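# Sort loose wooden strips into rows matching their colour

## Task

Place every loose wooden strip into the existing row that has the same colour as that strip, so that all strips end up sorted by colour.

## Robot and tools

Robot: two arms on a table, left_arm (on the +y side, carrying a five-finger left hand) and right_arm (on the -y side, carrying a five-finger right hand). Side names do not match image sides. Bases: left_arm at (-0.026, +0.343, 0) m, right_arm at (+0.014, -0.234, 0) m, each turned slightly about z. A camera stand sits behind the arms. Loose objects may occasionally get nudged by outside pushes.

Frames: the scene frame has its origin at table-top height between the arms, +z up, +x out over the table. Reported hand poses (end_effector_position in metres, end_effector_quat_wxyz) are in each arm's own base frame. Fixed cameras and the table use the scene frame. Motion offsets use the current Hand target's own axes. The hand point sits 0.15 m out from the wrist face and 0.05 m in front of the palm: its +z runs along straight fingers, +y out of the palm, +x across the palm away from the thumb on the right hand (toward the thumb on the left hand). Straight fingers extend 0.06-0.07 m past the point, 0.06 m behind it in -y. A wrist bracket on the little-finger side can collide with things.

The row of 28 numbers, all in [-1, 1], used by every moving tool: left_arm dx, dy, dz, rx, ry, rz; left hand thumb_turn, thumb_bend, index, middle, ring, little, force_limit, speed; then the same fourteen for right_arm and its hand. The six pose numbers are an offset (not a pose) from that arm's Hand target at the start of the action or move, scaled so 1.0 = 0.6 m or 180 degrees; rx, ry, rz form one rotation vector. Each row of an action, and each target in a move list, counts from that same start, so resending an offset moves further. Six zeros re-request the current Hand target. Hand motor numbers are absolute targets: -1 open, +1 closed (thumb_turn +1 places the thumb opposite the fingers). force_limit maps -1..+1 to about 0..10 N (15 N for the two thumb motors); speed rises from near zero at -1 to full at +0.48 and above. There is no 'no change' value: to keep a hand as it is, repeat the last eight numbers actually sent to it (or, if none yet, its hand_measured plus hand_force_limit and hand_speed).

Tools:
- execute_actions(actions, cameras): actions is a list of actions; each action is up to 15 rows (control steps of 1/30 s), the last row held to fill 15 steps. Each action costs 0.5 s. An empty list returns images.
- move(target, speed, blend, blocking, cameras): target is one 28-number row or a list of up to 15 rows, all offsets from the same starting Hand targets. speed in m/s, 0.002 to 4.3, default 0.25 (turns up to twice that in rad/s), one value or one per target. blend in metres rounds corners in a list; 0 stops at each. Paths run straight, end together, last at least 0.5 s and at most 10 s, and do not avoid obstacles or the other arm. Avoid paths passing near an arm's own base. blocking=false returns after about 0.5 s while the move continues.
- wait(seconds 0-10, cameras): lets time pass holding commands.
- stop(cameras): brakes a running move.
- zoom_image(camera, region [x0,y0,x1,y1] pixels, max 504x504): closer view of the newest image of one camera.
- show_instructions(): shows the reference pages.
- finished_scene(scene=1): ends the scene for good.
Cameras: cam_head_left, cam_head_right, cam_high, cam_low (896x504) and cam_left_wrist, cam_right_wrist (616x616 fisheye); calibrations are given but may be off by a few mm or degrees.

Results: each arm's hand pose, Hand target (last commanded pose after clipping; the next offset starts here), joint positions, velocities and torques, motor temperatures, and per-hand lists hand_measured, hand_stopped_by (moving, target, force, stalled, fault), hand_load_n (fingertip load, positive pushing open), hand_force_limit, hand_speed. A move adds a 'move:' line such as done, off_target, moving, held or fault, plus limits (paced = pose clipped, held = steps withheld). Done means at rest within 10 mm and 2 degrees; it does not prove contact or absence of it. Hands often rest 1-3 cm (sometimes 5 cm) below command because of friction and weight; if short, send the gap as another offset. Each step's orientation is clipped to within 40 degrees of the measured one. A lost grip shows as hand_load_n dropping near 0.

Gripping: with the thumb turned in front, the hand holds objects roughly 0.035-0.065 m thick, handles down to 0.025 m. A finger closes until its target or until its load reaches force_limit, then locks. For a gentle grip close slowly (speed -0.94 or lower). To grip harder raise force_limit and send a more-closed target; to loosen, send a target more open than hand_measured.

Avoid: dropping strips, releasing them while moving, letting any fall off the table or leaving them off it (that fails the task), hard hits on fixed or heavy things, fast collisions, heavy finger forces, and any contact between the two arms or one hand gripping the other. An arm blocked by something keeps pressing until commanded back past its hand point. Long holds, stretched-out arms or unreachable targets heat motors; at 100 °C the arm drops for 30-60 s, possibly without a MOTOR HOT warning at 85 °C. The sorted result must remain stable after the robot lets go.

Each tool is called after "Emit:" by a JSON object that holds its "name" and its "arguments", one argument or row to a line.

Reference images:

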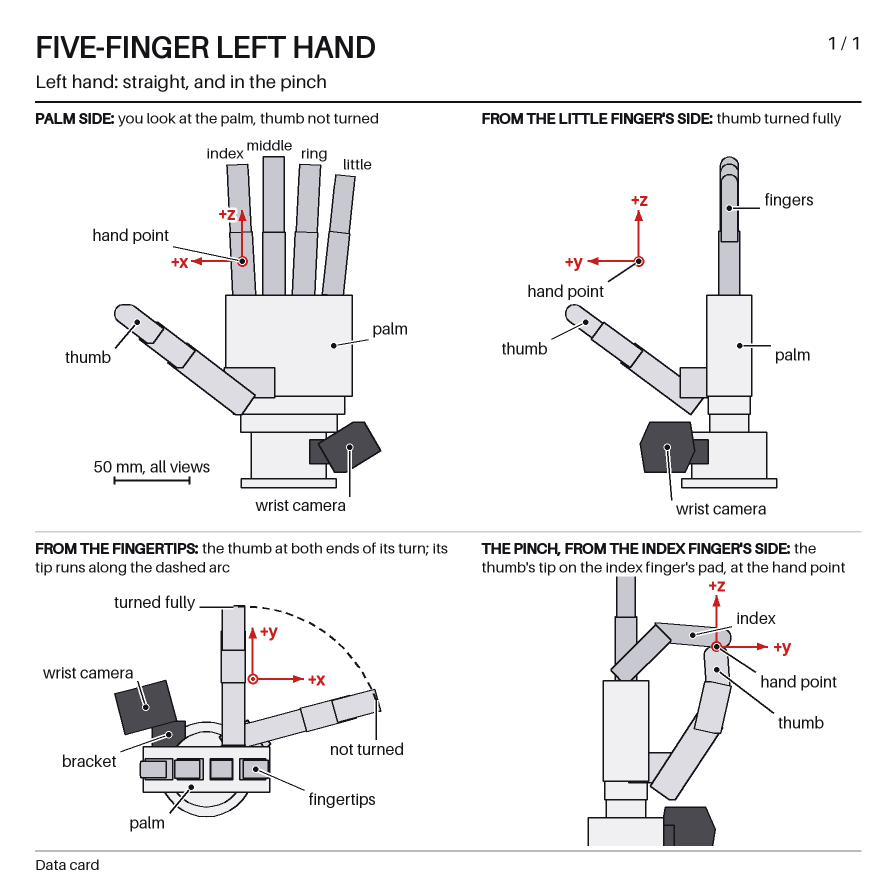

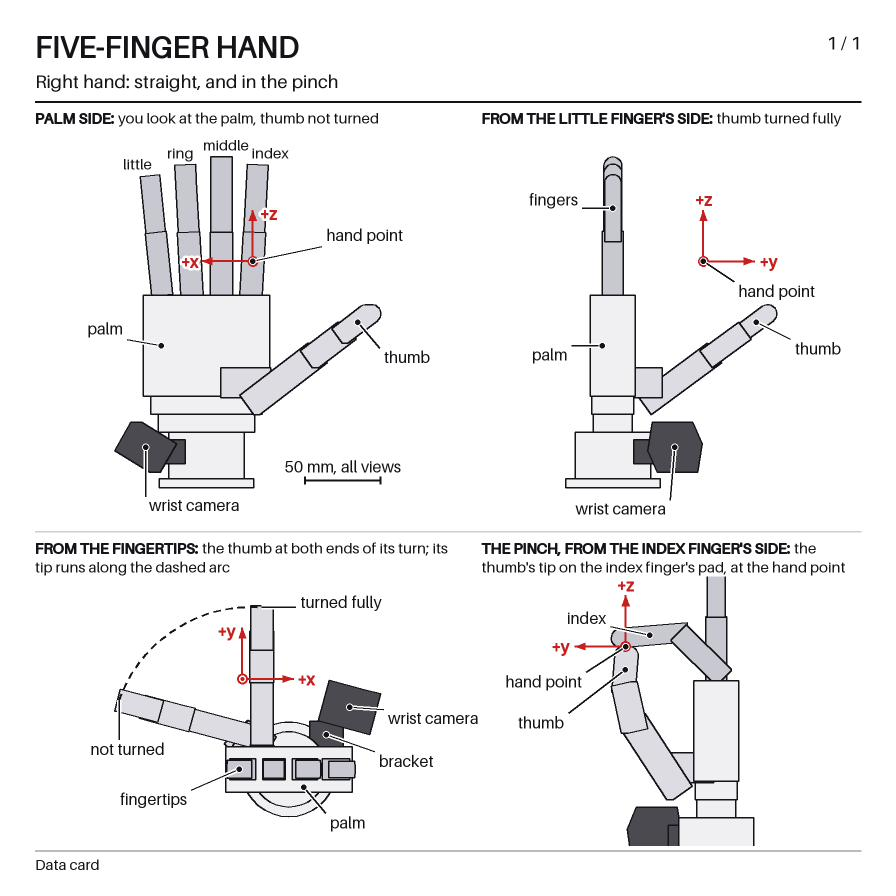

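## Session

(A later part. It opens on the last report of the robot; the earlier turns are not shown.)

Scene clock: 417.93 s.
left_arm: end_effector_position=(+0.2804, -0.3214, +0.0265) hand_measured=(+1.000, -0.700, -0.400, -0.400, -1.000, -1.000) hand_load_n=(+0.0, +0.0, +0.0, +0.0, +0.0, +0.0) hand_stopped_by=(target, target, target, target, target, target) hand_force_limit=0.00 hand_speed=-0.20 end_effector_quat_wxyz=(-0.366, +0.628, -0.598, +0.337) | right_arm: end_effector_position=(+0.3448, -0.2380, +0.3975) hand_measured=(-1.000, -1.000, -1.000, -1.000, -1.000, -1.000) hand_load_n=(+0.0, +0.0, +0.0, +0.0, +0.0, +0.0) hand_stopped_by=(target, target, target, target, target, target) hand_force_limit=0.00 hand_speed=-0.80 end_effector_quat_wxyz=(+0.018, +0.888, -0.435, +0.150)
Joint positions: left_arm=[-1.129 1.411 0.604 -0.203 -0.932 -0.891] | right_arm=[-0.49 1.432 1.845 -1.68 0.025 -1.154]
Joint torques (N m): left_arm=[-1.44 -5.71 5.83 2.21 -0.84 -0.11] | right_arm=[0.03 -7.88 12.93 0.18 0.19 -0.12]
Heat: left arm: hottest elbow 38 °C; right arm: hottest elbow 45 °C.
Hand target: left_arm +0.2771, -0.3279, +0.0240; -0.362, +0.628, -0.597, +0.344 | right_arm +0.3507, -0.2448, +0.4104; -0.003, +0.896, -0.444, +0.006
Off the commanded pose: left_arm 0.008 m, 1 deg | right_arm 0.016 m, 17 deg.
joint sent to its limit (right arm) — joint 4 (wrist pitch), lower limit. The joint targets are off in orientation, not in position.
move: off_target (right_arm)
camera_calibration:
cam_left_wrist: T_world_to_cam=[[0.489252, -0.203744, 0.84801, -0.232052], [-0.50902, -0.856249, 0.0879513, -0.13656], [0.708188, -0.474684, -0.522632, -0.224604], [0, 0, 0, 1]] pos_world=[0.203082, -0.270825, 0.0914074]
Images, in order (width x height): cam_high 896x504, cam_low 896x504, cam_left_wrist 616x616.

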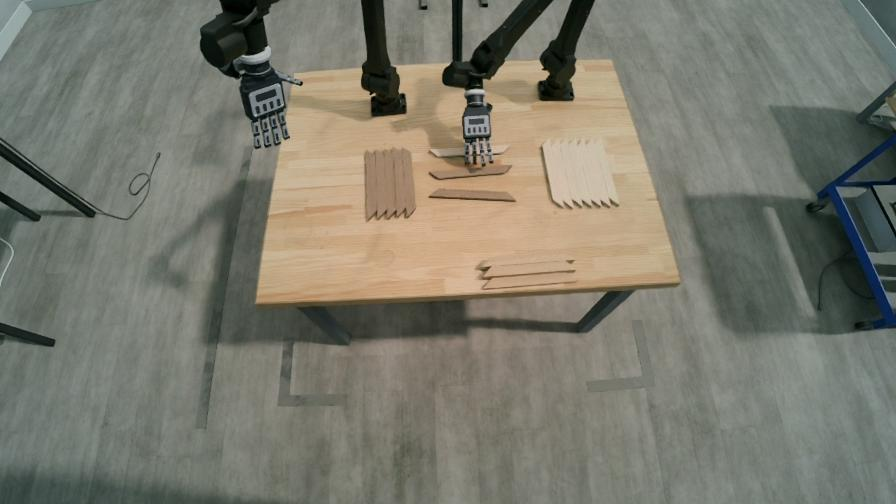

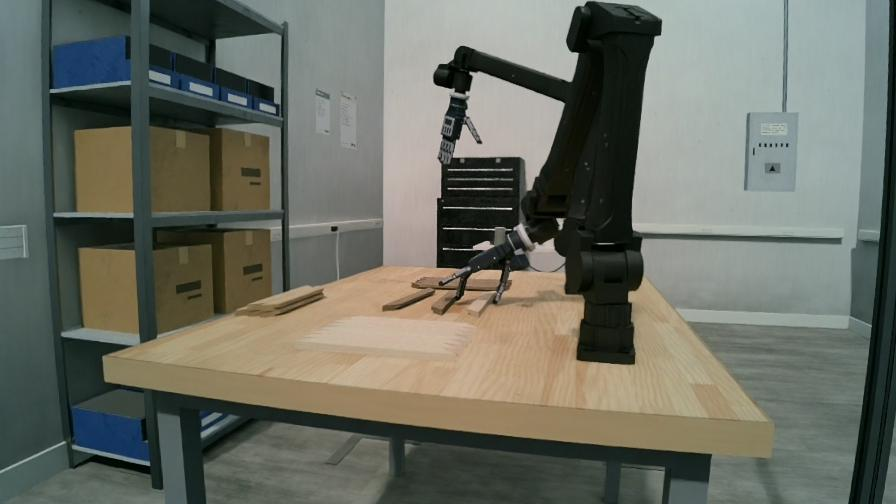

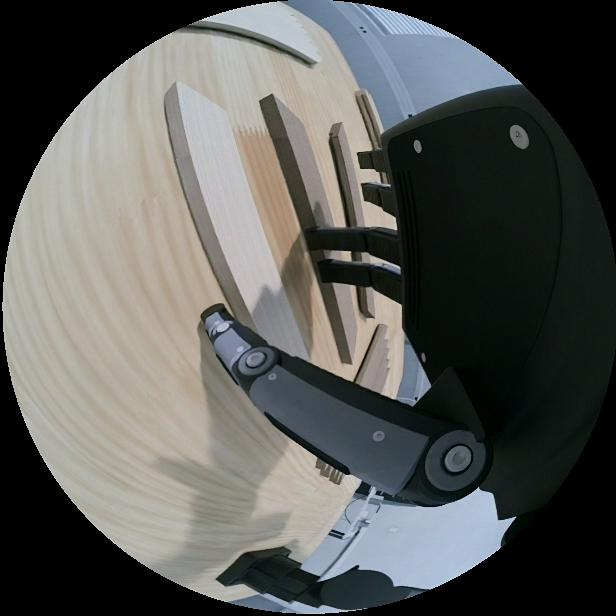

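Emit:
{"name": "move", "arguments": {
  "target": [-0.0017,0.0095,0.0035,0,0,0,1,-0.7,-0.25,-0.25,-1,-1,-0.4,-0.6,0,0,0,0,0,0,-1,-1,-1,-1,-1,-1,0,-0.8],
  "speed": 0.05
}}

Emit:
{"name": "move", "arguments": {
  "target": [0,0,0,0,0,0,1,-0.3,0.2,0.2,-1,-1,-0.4,-0.75,0,0,0,0,0,0,-1,-1,-1,-1,-1,-1,0,-0.8],
  "speed": 0.05,
  "cameras": ["cam_left_wrist","cam_low","cam_high"]
}}

Emit:
{"name": "zoom_image", "arguments": {
  "camera": "cam_low",
  "region": [380, 200, 560, 330]
}}

Emit:
{"name": "zoom_image", "arguments": {
  "camera": "cam_left_wrist",
  "region": [120, 150, 420, 450]
}}

Scene clock: 440.20 s.
left_arm: end_effector_position=(+0.2796, -0.3209, +0.0210) hand_measured=(+1.000, -0.700, -0.250, -0.250, -1.000, -1.000) hand_load_n=(+0.0, +0.5, +0.0, +0.0, +0.0, +0.0) hand_stopped_by=(target, target, target, target, target, target) hand_force_limit=-0.40 hand_speed=-0.60 end_effector_quat_wxyz=(-0.366, +0.628, -0.598, +0.338) | right_arm: end_effector_position=(+0.3448, -0.2380, +0.3975) hand_measured=(-1.000, -1.000, -1.000, -1.000, -1.000, -1.000) hand_load_n=(+0.0, +0.0, +0.0, +0.0, +0.0, +0.0) hand_stopped_by=(target, target, target, target, target, target) hand_force_limit=0.00 hand_speed=-0.80 end_effector_quat_wxyz=(+0.018, +0.888, -0.435, +0.150)
Joint positions: left_arm=[-1.13 1.423 0.596 -0.182 -0.933 -0.892] | right_arm=[-0.49 1.432 1.845 -1.68 0.025 -1.154]
Joint torques (N m): left_arm=[-1.32 -5.83 5.65 2.37 -0.84 -0.12] | right_arm=[0.15 -7.88 12.9 0.2 0.18 -0.13]
Motor temperatures (°C): left_arm=[26 26 36 26 24 22] | right_arm=[26 28 45 25 23 25]
Heat: left arm: hottest elbow 36 °C; right arm: hottest elbow 45 °C.
Hand target: left_arm +0.2761, -0.3270, +0.0181; -0.362, +0.628, -0.597, +0.344 | right_arm +0.3507, -0.2448, +0.4104; -0.003, +0.896, -0.444, +0.006
Off the commanded pose: left_arm 0.008 m, 1 deg | right_arm 0.016 m, 17 deg.
joint sent to its limit (right arm) — joint 4 (wrist pitch), lower limit. The joint targets are off in orientation, not in position.
move: off_target (right_arm)

Scene clock: 440.97 s.
left_arm: end_effector_position=(+0.2797, -0.3209, +0.0213) hand_measured=(+1.000, -0.538, +0.094, +0.068, -1.000, -1.000) hand_load_n=(-1.0, +7.0, +5.0, +5.5, -0.5, +0.0) hand_stopped_by=(target, force, force, force, target, target) hand_force_limit=-0.40 hand_speed=-0.75 end_effector_quat_wxyz=(-0.366, +0.628, -0.597, +0.338) | right_arm: end_effector_position=(+0.3448, -0.2380, +0.3975) hand_measured=(-1.000, -1.000, -1.000, -1.000, -1.000, -1.000) hand_load_n=(+0.0, +0.0, +0.0, +0.0, +0.0, +0.0) hand_stopped_by=(target, target, target, target, target, target) hand_force_limit=0.00 hand_speed=-0.80 end_effector_quat_wxyz=(+0.018, +0.888, -0.435, +0.150)
Joint positions: left_arm=[-1.131 1.423 0.596 -0.182 -0.934 -0.893] | right_arm=[-0.49 1.432 1.845 -1.68 0.025 -1.154]
Joint torques (N m): left_arm=[-1.26 -5.77 5.64 2.26 -0.77 -0.12] | right_arm=[0.15 -7.88 12.93 0.18 0.18 -0.13]
Heat: left arm: hottest elbow 36 °C; right arm: hottest elbow 45 °C.
Hand target: left_arm +0.2760, -0.3270, +0.0181; -0.362, +0.628, -0.597, +0.344 | right_arm +0.3507, -0.2448, +0.4104; -0.003, +0.896, -0.444, +0.006
Off the commanded pose: left_arm 0.008 m, 1 deg | right_arm 0.016 m, 17 deg.
joint sent to its limit (right arm) — joint 4 (wrist pitch), lower limit. The joint targets are off in orientation, not in position.
move: off_target (right_arm)
camera_calibration:
cam_left_wrist: T_world_to_cam=[[0.487601, -0.202206, 0.849328, -0.226322], [-0.508754, -0.856383, 0.0881906, -0.136089], [0.709517, -0.4751, -0.520447, -0.227144], [0, 0, 0, 1]] pos_world=[0.202281, -0.270224, 0.0860069]
Images, in order (width x height): cam_high 896x504, cam_low 896x504, cam_left_wrist 616x616.

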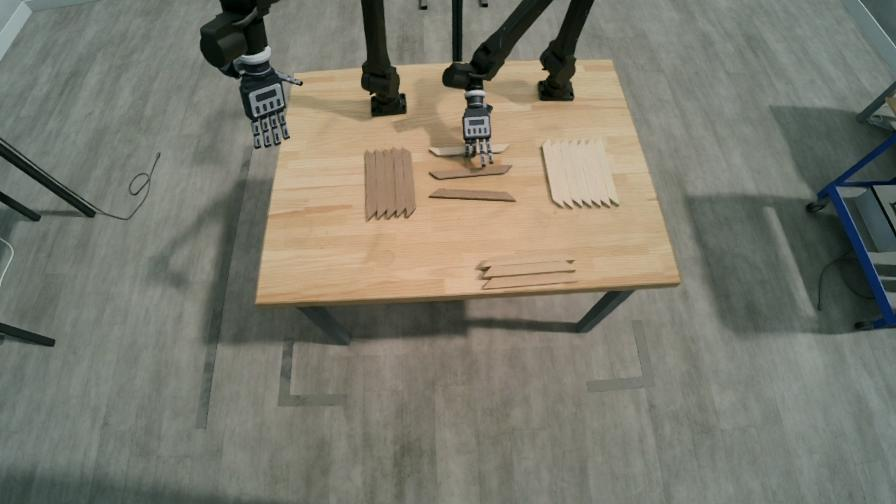

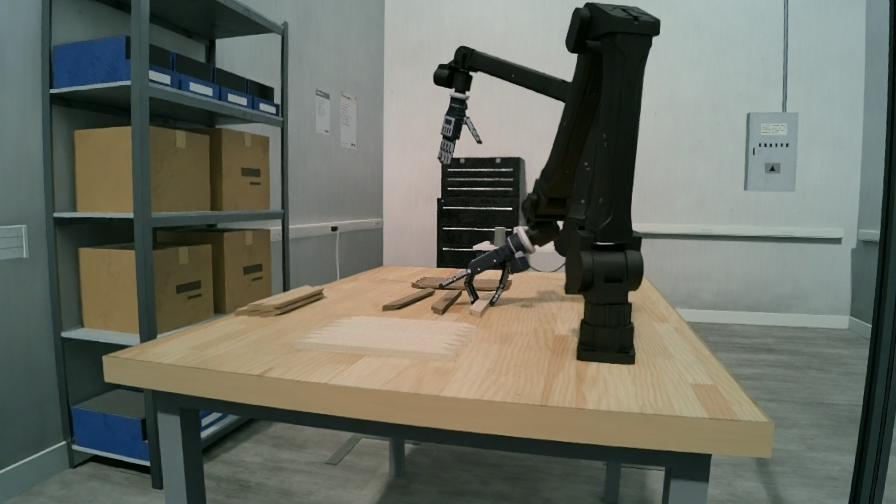

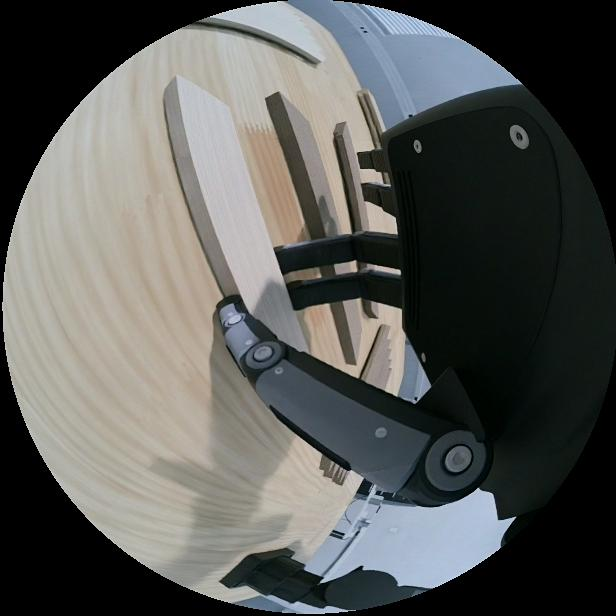

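Scaled by 2.800 from the camera's 896x504 image, which has a finer 1280x720 frame.

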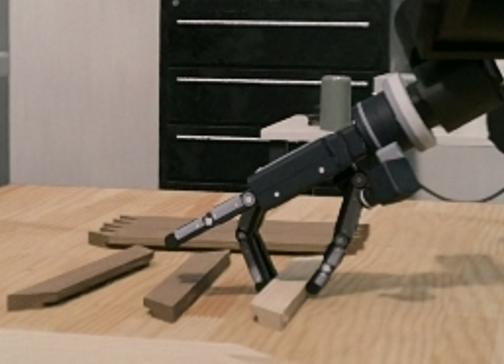

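Scaled by 1.680 from the camera's 616x616 image, which has a finer 880x880 frame.

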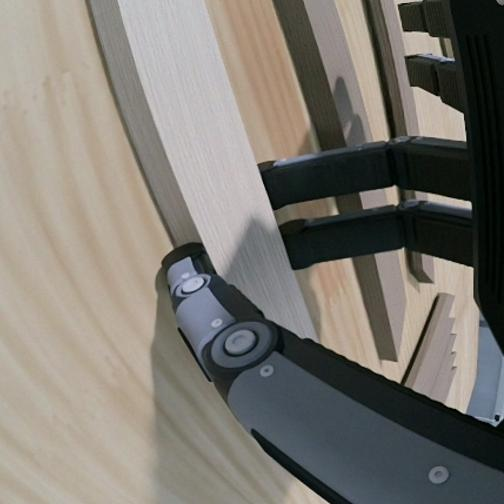

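Emit:
{"name": "move", "arguments": {
  "target": [0,-0.1732,-0.1,0,0,0,1,-0.3,0.2,0.2,-1,-1,-0.4,-0.75,0,0,0,0,0,0,-1,-1,-1,-1,-1,-1,0,-0.8],
  "speed": 0.1,
  "cameras": ["cam_left_wrist","cam_low"]
}}

Scene clock: 509.83 s.
left_arm: end_effector_position=(+0.2722, -0.3049, +0.1098) hand_measured=(+1.000, -0.538, +0.094, +0.068, -1.000, -1.000) hand_load_n=(-1.0, +7.0, +4.0, +6.0, +0.0, -0.5) hand_stopped_by=(target, force, force, force, target, target) hand_force_limit=-0.40 hand_speed=-0.75 end_effector_quat_wxyz=(-0.374, +0.623, -0.609, +0.316) | right_arm: end_effector_position=(+0.3448, -0.2380, +0.3975) hand_measured=(-1.000, -1.000, -1.000, -1.000, -1.000, -1.000) hand_load_n=(+0.0, +0.0, +0.0, +0.0, +0.0, +0.0) hand_stopped_by=(target, target, target, target, target, target) hand_force_limit=0.00 hand_speed=-0.80 end_effector_quat_wxyz=(+0.018, +0.888, -0.435, +0.150)
Joint positions: left_arm=[-1.131 1.202 0.713 -0.574 -0.934 -0.894] | right_arm=[-0.49 1.432 1.845 -1.68 0.025 -1.154]
Joint torques (N m): left_arm=[-1.26 -6.42 10.82 1.07 -0.77 -0.1] | right_arm=[0.15 -7.94 12.93 0.21 0.18 -0.13]
Heat: left arm: hottest elbow 35 °C; right arm: hottest elbow 46 °C.
Hand target: left_arm +0.2761, -0.3269, +0.1380; -0.362, +0.628, -0.597, +0.344 | right_arm +0.3507, -0.2448, +0.4104; -0.003, +0.896, -0.444, +0.006
Off the commanded pose: left_arm 0.036 m, 4 deg | right_arm 0.016 m, 17 deg.
joint sent to its limit (right arm) — joint 4 (wrist pitch), lower limit. The joint targets are off in orientation, not in position.
move: off_target (left_arm, right_arm)
camera_calibration:
cam_left_wrist: T_world_to_cam=[[0.50729, -0.243145, 0.826763, -0.309875], [-0.50673, -0.860155, 0.0579561, -0.13239], [0.697053, -0.448346, -0.559557, -0.15219], [0, 0, 0, 1]] pos_world=[0.196195, -0.257454, 0.178707]
Images, in order (width x height): cam_low 896x504, cam_left_wrist 616x616.

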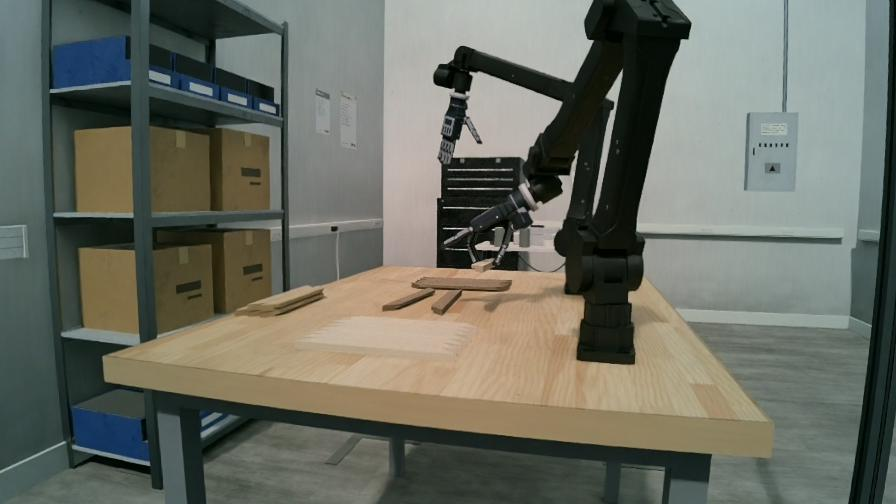

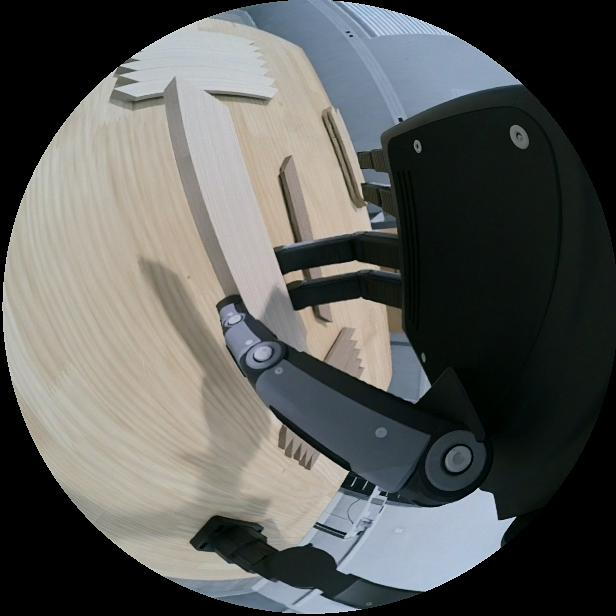

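Emit:
{"name": "move", "arguments": {
  "target": [
    [-0.146,-0.12,0.1012,0,0.2165,0.125,1,-0.3,0.2,0.2,-1,-1,-0.4,-0.75,0,0,0,0,0,0,-1,-1,-1,-1,-1,-1,0,-0.8],
    [-0.3305,-0.0825,0.1027,0,0.433,0.25,1,-0.3,0.2,0.2,-1,-1,-0.4,-0.75,0,0,0,0,0,0,-1,-1,-1,-1,-1,-1,0,-0.8]
  ],
  "speed": 0.15,
  "blend": [0.04,0],
  "cameras": ["cam_left_wrist","cam_low","cam_high","cam_head_left"]
}}

Scene clock: 524.50 s.
left_arm: end_effector_position=(+0.3240, -0.1296, +0.1371) hand_measured=(+1.000, -0.538, +0.094, +0.068, -1.000, -1.000) hand_load_n=(-0.5, +7.0, +4.5, +6.0, +0.0, +0.0) hand_stopped_by=(target, force, force, force, target, target) hand_force_limit=-0.40 hand_speed=-0.75 end_effector_quat_wxyz=(-0.006, -0.029, +0.867, -0.497) | right_arm: end_effector_position=(+0.3448, -0.2380, +0.3975) hand_measured=(-1.000, -1.000, -1.000, -1.000, -1.000, -1.000) hand_load_n=(+0.0, +0.0, +0.0, +0.5, +0.0, +0.0) hand_stopped_by=(target, target, target, target, target, target) hand_force_limit=0.00 hand_speed=-0.80 end_effector_quat_wxyz=(+0.018, +0.888, -0.435, +0.150)
Joint positions: left_arm=[0.027 1.353 0.935 -1.162 1.041 1.536] | right_arm=[-0.49 1.432 1.845 -1.68 0.025 -1.154]
Joint torques (N m): left_arm=[0.97 -6.07 10.35 0.18 1 0.07] | right_arm=[0.21 -7.94 12.9 0.21 0.19 -0.12]
Heat: left arm: hottest elbow 37 °C; right arm: hottest elbow 47 °C.
Hand target: left_arm +0.3440, -0.1250, +0.1501; +0.012, -0.022, +0.866, -0.500 | right_arm +0.3507, -0.2448, +0.4104; -0.003, +0.896, -0.444, +0.006
Off the commanded pose: left_arm 0.024 m, 2 deg | right_arm 0.016 m, 17 deg.
joint sent to its limit (right arm) — joint 4 (wrist pitch), lower limit. The joint targets are off in orientation, not in position.
move: off_target (left_arm, right_arm)
camera_calibration:
cam_left_wrist: T_world_to_cam=[[-0.165412, -0.486066, 0.858125, -0.13396], [-0.843598, 0.520451, 0.132187, 0.320921], [-0.510864, -0.702047, -0.496133, 0.255335], [0, 0, 0, 1]] pos_world=[0.379011, -0.0528802, 0.199213]
Images, in order (width x height): cam_head_left 896x504, cam_high 896x504, cam_low 896x504, cam_left_wrist 616x616.

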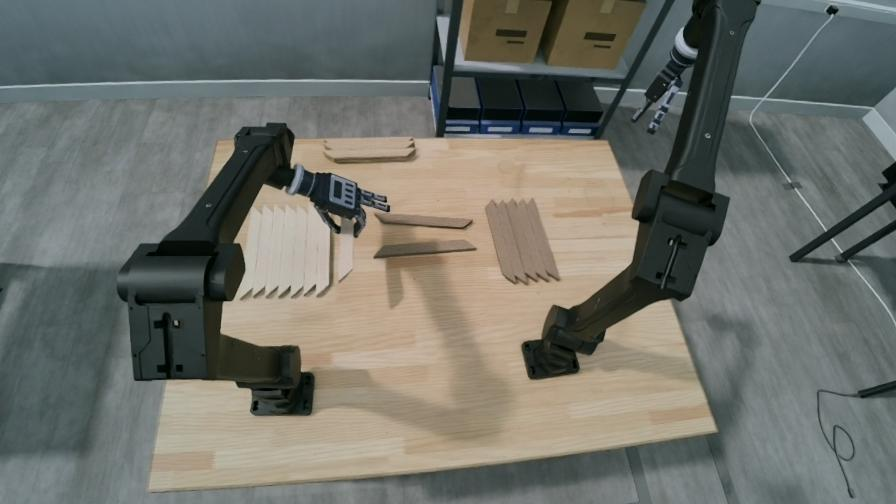

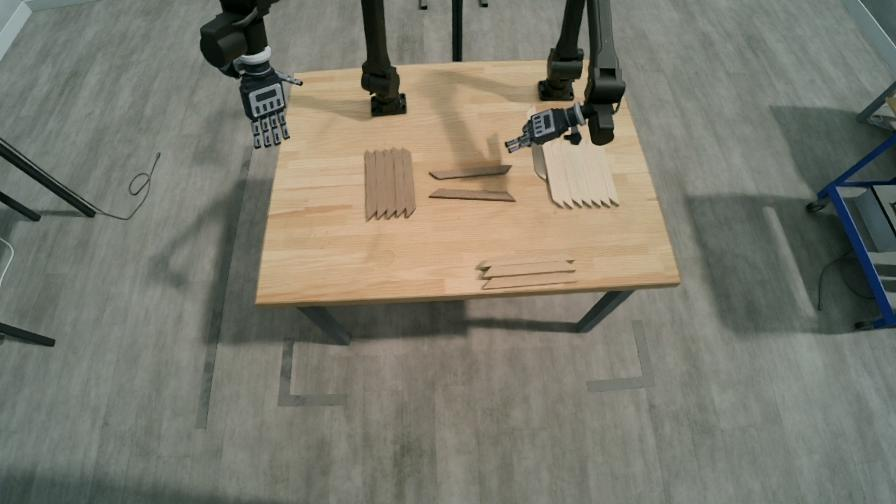

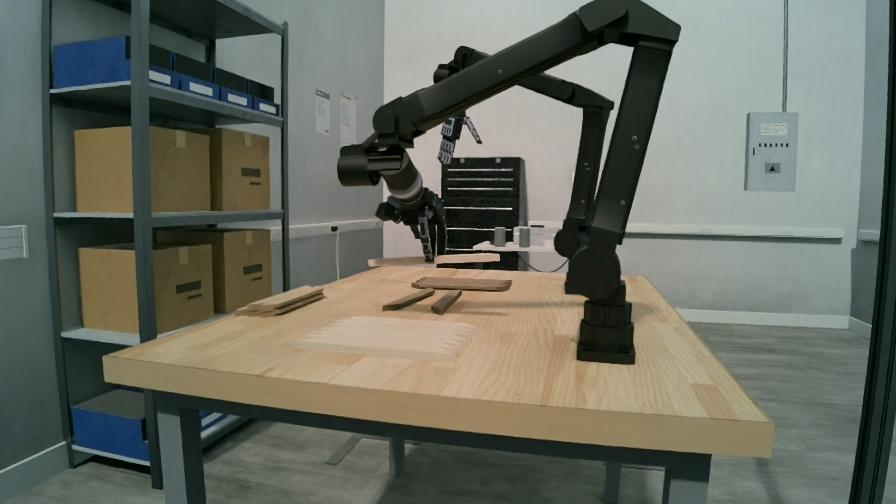

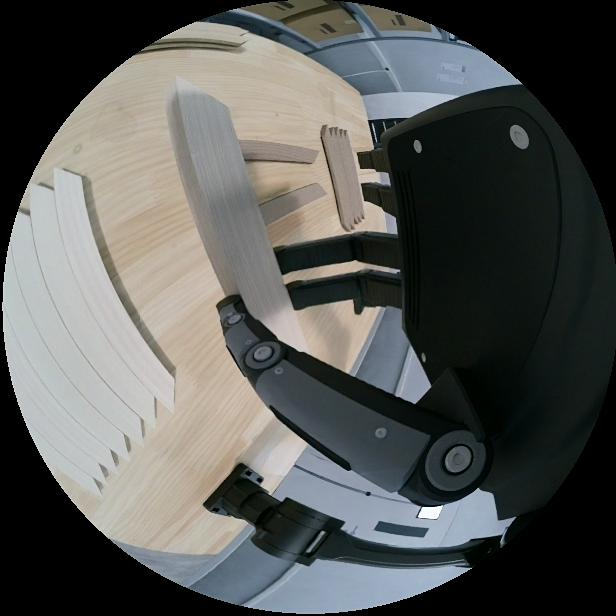

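Emit:
{"name": "move", "arguments": {
  "target": [-0.0307,0.1213,0.0565,0,-0.0072,-0.0042,1,-0.3,0.2,0.2,-1,-1,-0.4,-0.75,0,0,0,0,0,0,-1,-1,-1,-1,-1,-1,0,-0.8],
  "speed": 0.12,
  "cameras": ["cam_left_wrist","cam_low","cam_head_left"]
}}

Emit:
{"name": "zoom_image", "arguments": {
  "camera": "cam_head_left",
  "region": [230, 180, 410, 310]
}}

Emit:
{"name": "zoom_image", "arguments": {
  "camera": "cam_low",
  "region": [280, 220, 560, 380]
}}

Scene clock: 561.90 s.
left_arm: end_effector_position=(+0.3565, -0.1217, +0.0714) hand_measured=(+1.000, -0.538, +0.094, +0.068, -1.000, -1.000) hand_load_n=(-0.5, +7.0, +4.5, +5.5, +0.0, +0.0) hand_stopped_by=(target, force, force, force, target, target) hand_force_limit=-0.40 hand_speed=-0.75 end_effector_quat_wxyz=(+0.012, -0.030, +0.867, -0.497) | right_arm: end_effector_position=(+0.3448, -0.2380, +0.3975) hand_measured=(-1.000, -1.000, -1.000, -1.000, -1.000, -1.000) hand_load_n=(+0.0, +0.0, +0.0, +0.0, +0.0, +0.0) hand_stopped_by=(target, target, target, target, target, target) hand_force_limit=0.00 hand_speed=-0.80 end_effector_quat_wxyz=(+0.018, +0.888, -0.435, +0.150)
Joint positions: left_arm=[0.047 1.506 0.899 -0.945 1.041 1.537] | right_arm=[-0.49 1.432 1.845 -1.68 0.025 -1.154]
Joint torques (N m): left_arm=[1.14 -8.12 6.38 1.16 0.99 0.02] | right_arm=[0.15 -7.88 12.92 0.17 0.18 -0.13]
Heat: left arm: hottest elbow 38 °C; right arm: hottest elbow 47 °C.
Hand target: left_arm +0.3621, -0.1171, +0.0702; +0.019, -0.033, +0.865, -0.500 | right_arm +0.3507, -0.2448, +0.4104; -0.003, +0.896, -0.444, +0.006
Off the commanded pose: left_arm 0.007 m, 1 deg | right_arm 0.016 m, 17 deg.
joint sent to its limit (right arm) — joint 4 (wrist pitch), lower limit. The joint targets are off in orientation, not in position.
move: off_target (right_arm)
camera_calibration:
cam_left_wrist: T_world_to_cam=[[-0.181206, -0.489723, 0.85284, -0.0629036], [-0.857227, 0.503681, 0.107089, 0.357497], [-0.482003, -0.711672, -0.511074, 0.2345], [0, 0, 0, 1]] pos_world=[0.408087, -0.0439823, 0.13521]
Images, in order (width x height): cam_head_left 896x504, cam_low 896x504, cam_left_wrist 616x616.

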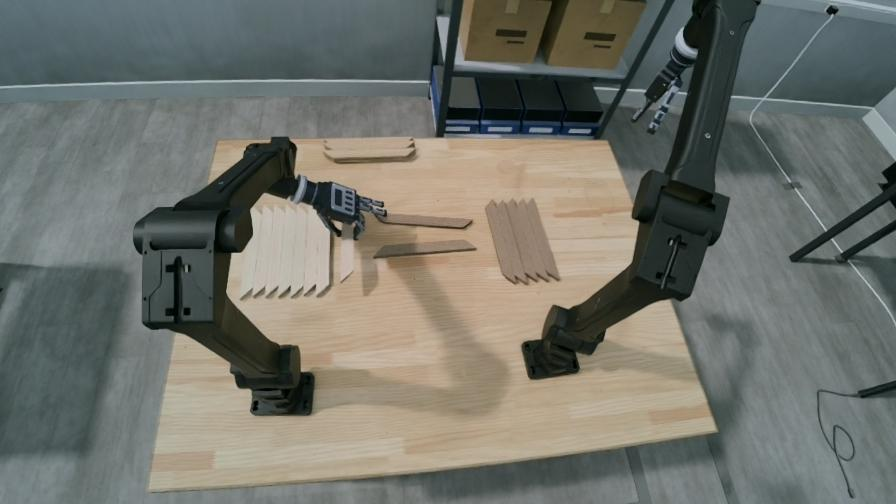

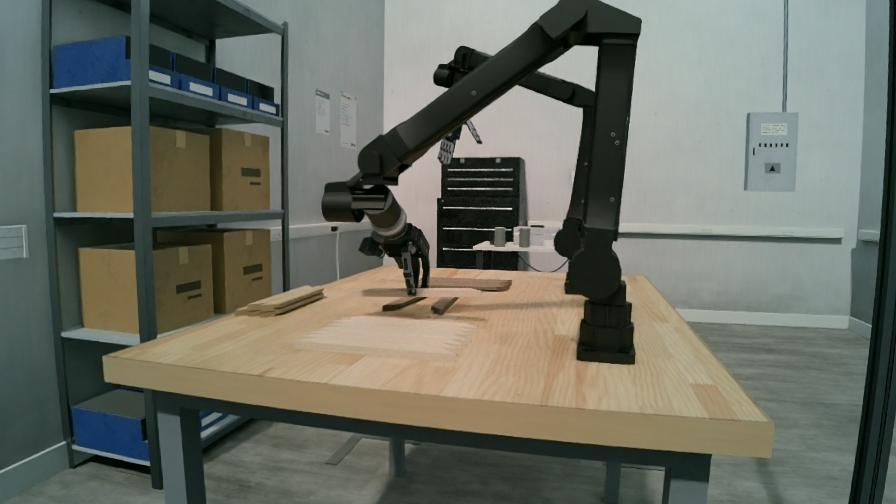

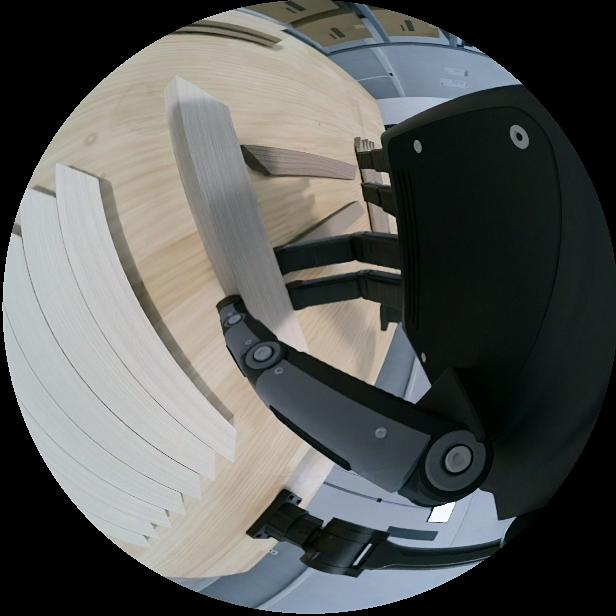

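Scaled by 2.800 from the camera's 896x504 image, which has a finer 1280x720 frame.

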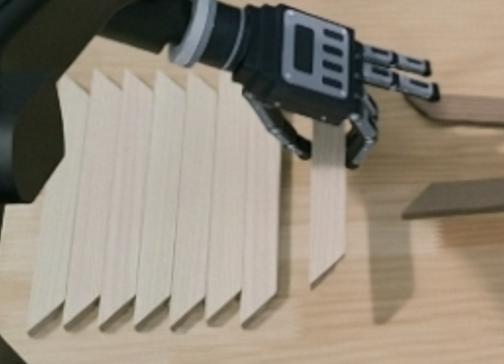

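Scaled by 1.800 from the camera's 896x504 image, which has a finer 1280x720 frame.

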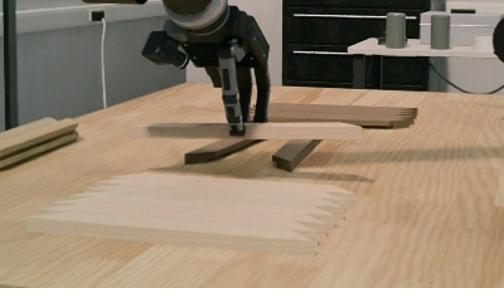

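Emit:
{"name": "move", "arguments": {
  "target": [0.0125,0.073,0.0415,0,0,0,1,-0.3,0.2,0.2,-1,-1,-0.4,-0.75,0,0,0,0,0,0,-1,-1,-1,-1,-1,-1,0,-0.8],
  "speed": 0.06,
  "cameras": ["cam_left_wrist","cam_low","cam_head_left"]
}}

Emit:
{"name": "zoom_image", "arguments": {
  "camera": "cam_head_left",
  "region": [230, 180, 410, 310]
}}

Emit:
{"name": "zoom_image", "arguments": {
  "camera": "cam_low",
  "region": [280, 220, 560, 380]
}}

Scene clock: 603.07 s.
left_arm: end_effector_position=(+0.3509, -0.1220, +0.0233) hand_measured=(+1.000, -0.538, +0.094, +0.068, -1.000, -1.000) hand_load_n=(-0.5, +6.5, +3.5, +6.0, +0.0, +0.0) hand_stopped_by=(target, force, force, force, target, target) hand_force_limit=-0.40 hand_speed=-0.75 end_effector_quat_wxyz=(+0.014, -0.029, +0.867, -0.497) | right_arm: end_effector_position=(+0.3448, -0.2380, +0.3975) hand_measured=(-1.000, -1.000, -1.000, -1.000, -1.000, -1.000) hand_load_n=(+0.0, +0.0, +0.0, +0.0, +0.0, +0.0) hand_stopped_by=(target, target, target, target, target, target) hand_force_limit=0.00 hand_speed=-0.80 end_effector_quat_wxyz=(+0.018, +0.888, -0.435, +0.150)
Joint positions: left_arm=[0.047 1.581 0.827 -0.792 1.042 1.537] | right_arm=[-0.49 1.432 1.845 -1.68 0.025 -1.154]
Joint torques (N m): left_arm=[0.97 -7.94 5.5 1.09 0.96 0.02] | right_arm=[0.15 -7.88 12.92 0.2 0.19 -0.12]
Heat: left arm: hottest elbow 38 °C; right arm: hottest elbow 48 °C.
Hand target: left_arm +0.3545, -0.1173, +0.0198; +0.019, -0.034, +0.865, -0.500 | right_arm +0.3507, -0.2448, +0.4104; -0.003, +0.896, -0.444, +0.006
Off the commanded pose: left_arm 0.007 m, 1 deg | right_arm 0.016 m, 17 deg.
joint sent to its limit (right arm) — joint 4 (wrist pitch), lower limit. The joint targets are off in orientation, not in position.
move: off_target (right_arm)
camera_calibration:
cam_left_wrist: T_world_to_cam=[[-0.1864, -0.489667, 0.851752, -0.0211677], [-0.857832, 0.503734, 0.101863, 0.358408], [-0.478935, -0.711673, -0.513948, 0.206029], [0, 0, 0, 1]] pos_world=[0.402183, -0.0442823, 0.0874091]
Images, in order (width x height): cam_head_left 896x504, cam_low 896x504, cam_left_wrist 616x616.

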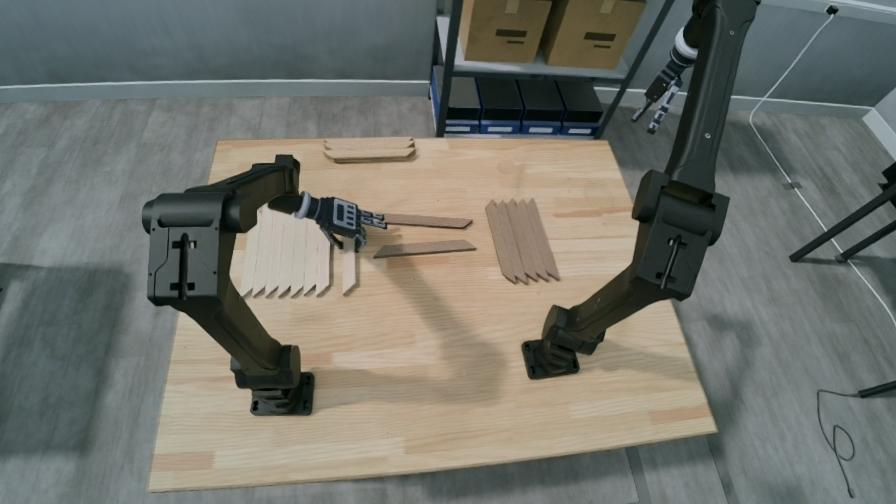

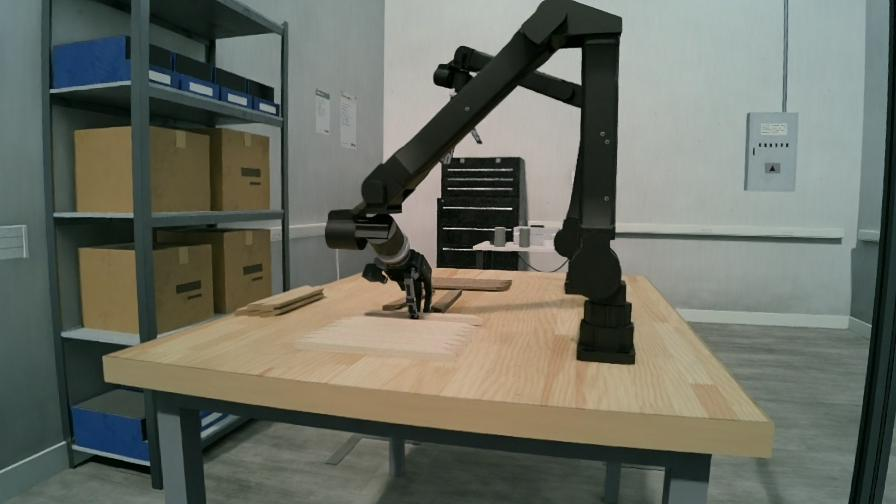

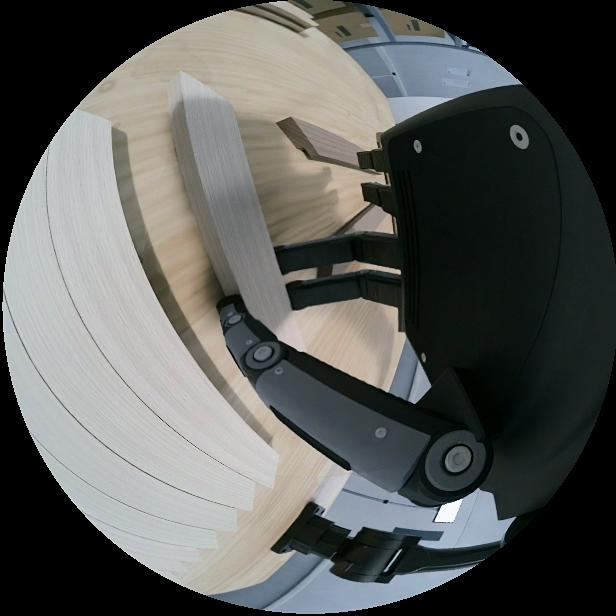

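Scaled by 2.800 from the camera's 896x504 image, which has a finer 1280x720 frame.

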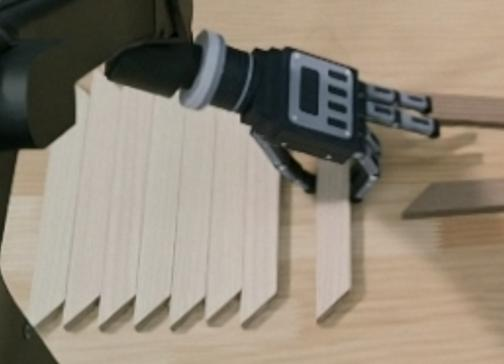

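Scaled by 1.800 from the camera's 896x504 image, which has a finer 1280x720 frame.

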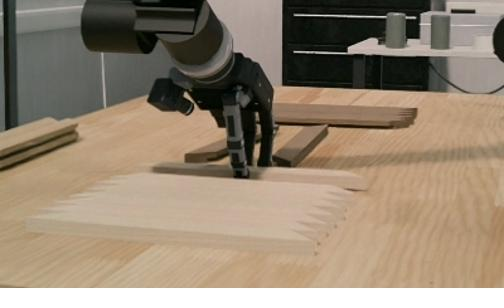

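Emit:
{"name": "move", "arguments": {
  "target": [0.012,0.0085,0.0045,0,0,0,1,-0.3,0.2,0.2,-1,-1,-0.4,-0.75,0,0,0,0,0,0,-1,-1,-1,-1,-1,-1,0,-0.8],
  "speed": 0.05
}}

Emit:
{"name": "move", "arguments": {
  "target": [0,0,0,0,0,0,1,-0.7,-0.25,-0.25,-1,-1,-0.4,-0.7,0,0,0,0,0,0,-1,-1,-1,-1,-1,-1,0,-0.8],
  "speed": 0.05,
  "cameras": ["cam_left_wrist","cam_head_left"]
}}

Emit:
{"name": "zoom_image", "arguments": {
  "camera": "cam_head_left",
  "region": [230, 180, 410, 310]
}}

Scene clock: 616.27 s.
left_arm: end_effector_position=(+0.3493, -0.1237, +0.0215) hand_measured=(+1.000, -0.538, +0.094, +0.068, -1.000, -1.000) hand_load_n=(-2.0, +6.0, +3.0, +7.0, +0.0, -0.5) hand_stopped_by=(target, force, force, force, target, target) hand_force_limit=-0.40 hand_speed=-0.75 end_effector_quat_wxyz=(+0.017, -0.027, +0.864, -0.503) | right_arm: end_effector_position=(+0.3448, -0.2380, +0.3975) hand_measured=(-1.000, -1.000, -1.000, -1.000, -1.000, -1.000) hand_load_n=(+0.0, +0.0, +0.0, +0.0, +0.0, +0.0) hand_stopped_by=(target, target, target, target, target, target) hand_force_limit=0.00 hand_speed=-0.80 end_effector_quat_wxyz=(+0.018, +0.888, -0.435, +0.150)
Joint positions: left_arm=[0.048 1.581 0.815 -0.773 1.054 1.537] | right_arm=[-0.49 1.432 1.845 -1.68 0.025 -1.154]
Joint torques (N m): left_arm=[0.79 -8.06 4.45 1.36 0.37 0.03] | right_arm=[0.15 -7.88 12.92 0.2 0.18 -0.12]
Heat: left arm: hottest elbow 37 °C; right arm: hottest elbow 48 °C.
Hand target: left_arm +0.3473, -0.1177, +0.0140; +0.019, -0.034, +0.865, -0.500 | right_arm +0.3507, -0.2448, +0.4104; -0.003, +0.896, -0.444, +0.006
Off the commanded pose: left_arm 0.010 m, 1 deg | right_arm 0.016 m, 17 deg.
joint sent to its limit (right arm) — joint 4 (wrist pitch), lower limit. The joint targets are off in orientation, not in position.
move: off_target (right_arm)

Scene clock: 616.97 s.
left_arm: end_effector_position=(+0.3491, -0.1190, +0.0205) hand_measured=(+1.000, -0.698, -0.250, -0.250, -1.000, -1.000) hand_load_n=(-2.0, -2.0, -0.5, +0.0, +0.0, +0.0) hand_stopped_by=(target, target, target, target, target, target) hand_force_limit=-0.40 hand_speed=-0.70 end_effector_quat_wxyz=(+0.021, -0.033, +0.863, -0.504) | right_arm: end_effector_position=(+0.3448, -0.2380, +0.3975) hand_measured=(-1.000, -1.000, -1.000, -1.000, -1.000, -1.000) hand_load_n=(+0.0, +0.0, +0.0, +0.0, +0.0, +0.0) hand_stopped_by=(target, target, target, target, target, target) hand_force_limit=0.00 hand_speed=-0.80 end_effector_quat_wxyz=(+0.018, +0.888, -0.435, +0.150)
Joint positions: left_arm=[0.062 1.58 0.809 -0.769 1.056 1.538] | right_arm=[-0.49 1.432 1.845 -1.68 0.025 -1.154]
Joint torques (N m): left_arm=[-0.15 -8 4.96 1.22 0.33 0.04] | right_arm=[0.15 -7.82 12.9 0.18 0.19 -0.12]
Heat: left arm: hottest elbow 37 °C; right arm: hottest elbow 48 °C.
Hand target: left_arm +0.3473, -0.1177, +0.0140; +0.019, -0.033, +0.865, -0.500 | right_arm +0.3507, -0.2448, +0.4104; -0.003, +0.896, -0.444, +0.006
Off the commanded pose: left_arm 0.007 m, 1 deg | right_arm 0.016 m, 17 deg.
joint sent to its limit (right arm) — joint 4 (wrist pitch), lower limit. The joint targets are off in orientation, not in position.
move: off_target (right_arm)
camera_calibration:
cam_left_wrist: T_world_to_cam=[[-0.184808, -0.480225, 0.857455, -0.0172142], [-0.865746, 0.492468, 0.0892156, 0.3573], [-0.465113, -0.725851, -0.506765, 0.199146], [0, 0, 0, 1]] pos_world=[0.398775, -0.0396755, 0.0838038]
Images, in order (width x height): cam_head_left 896x504, cam_left_wrist 616x616.

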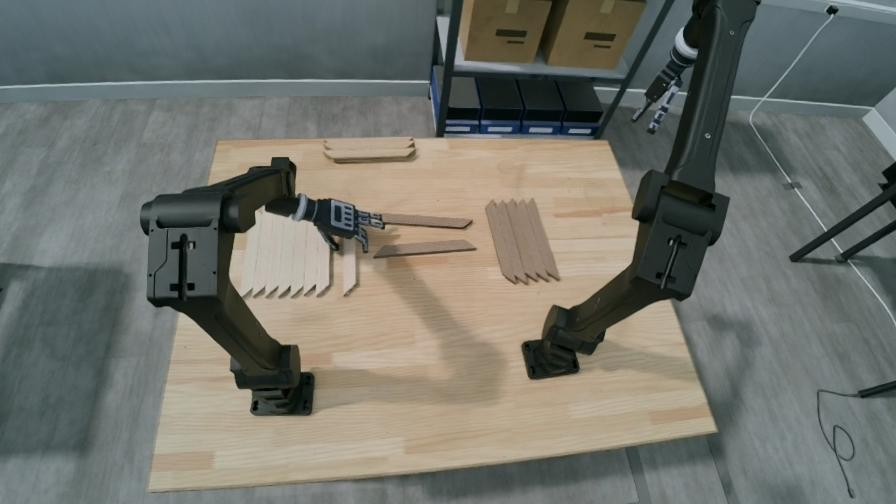

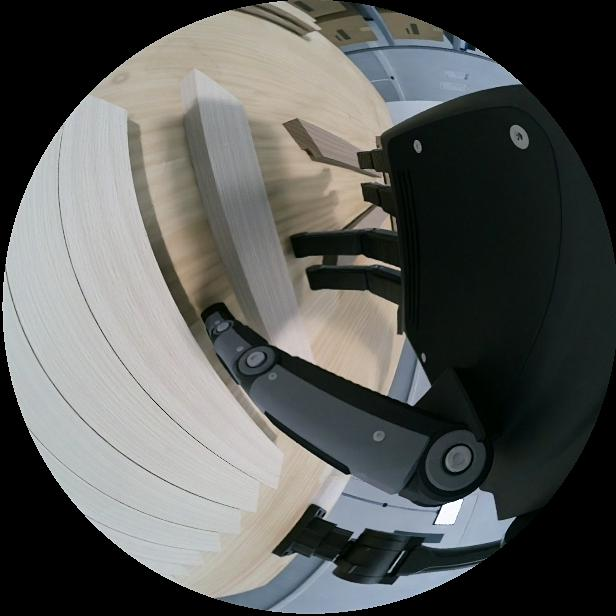

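Scaled by 2.800 from the camera's 896x504 image, which has a finer 1280x720 frame.

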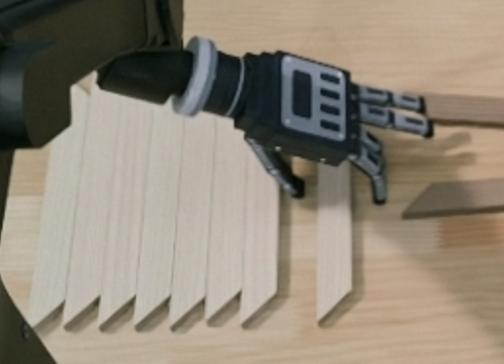

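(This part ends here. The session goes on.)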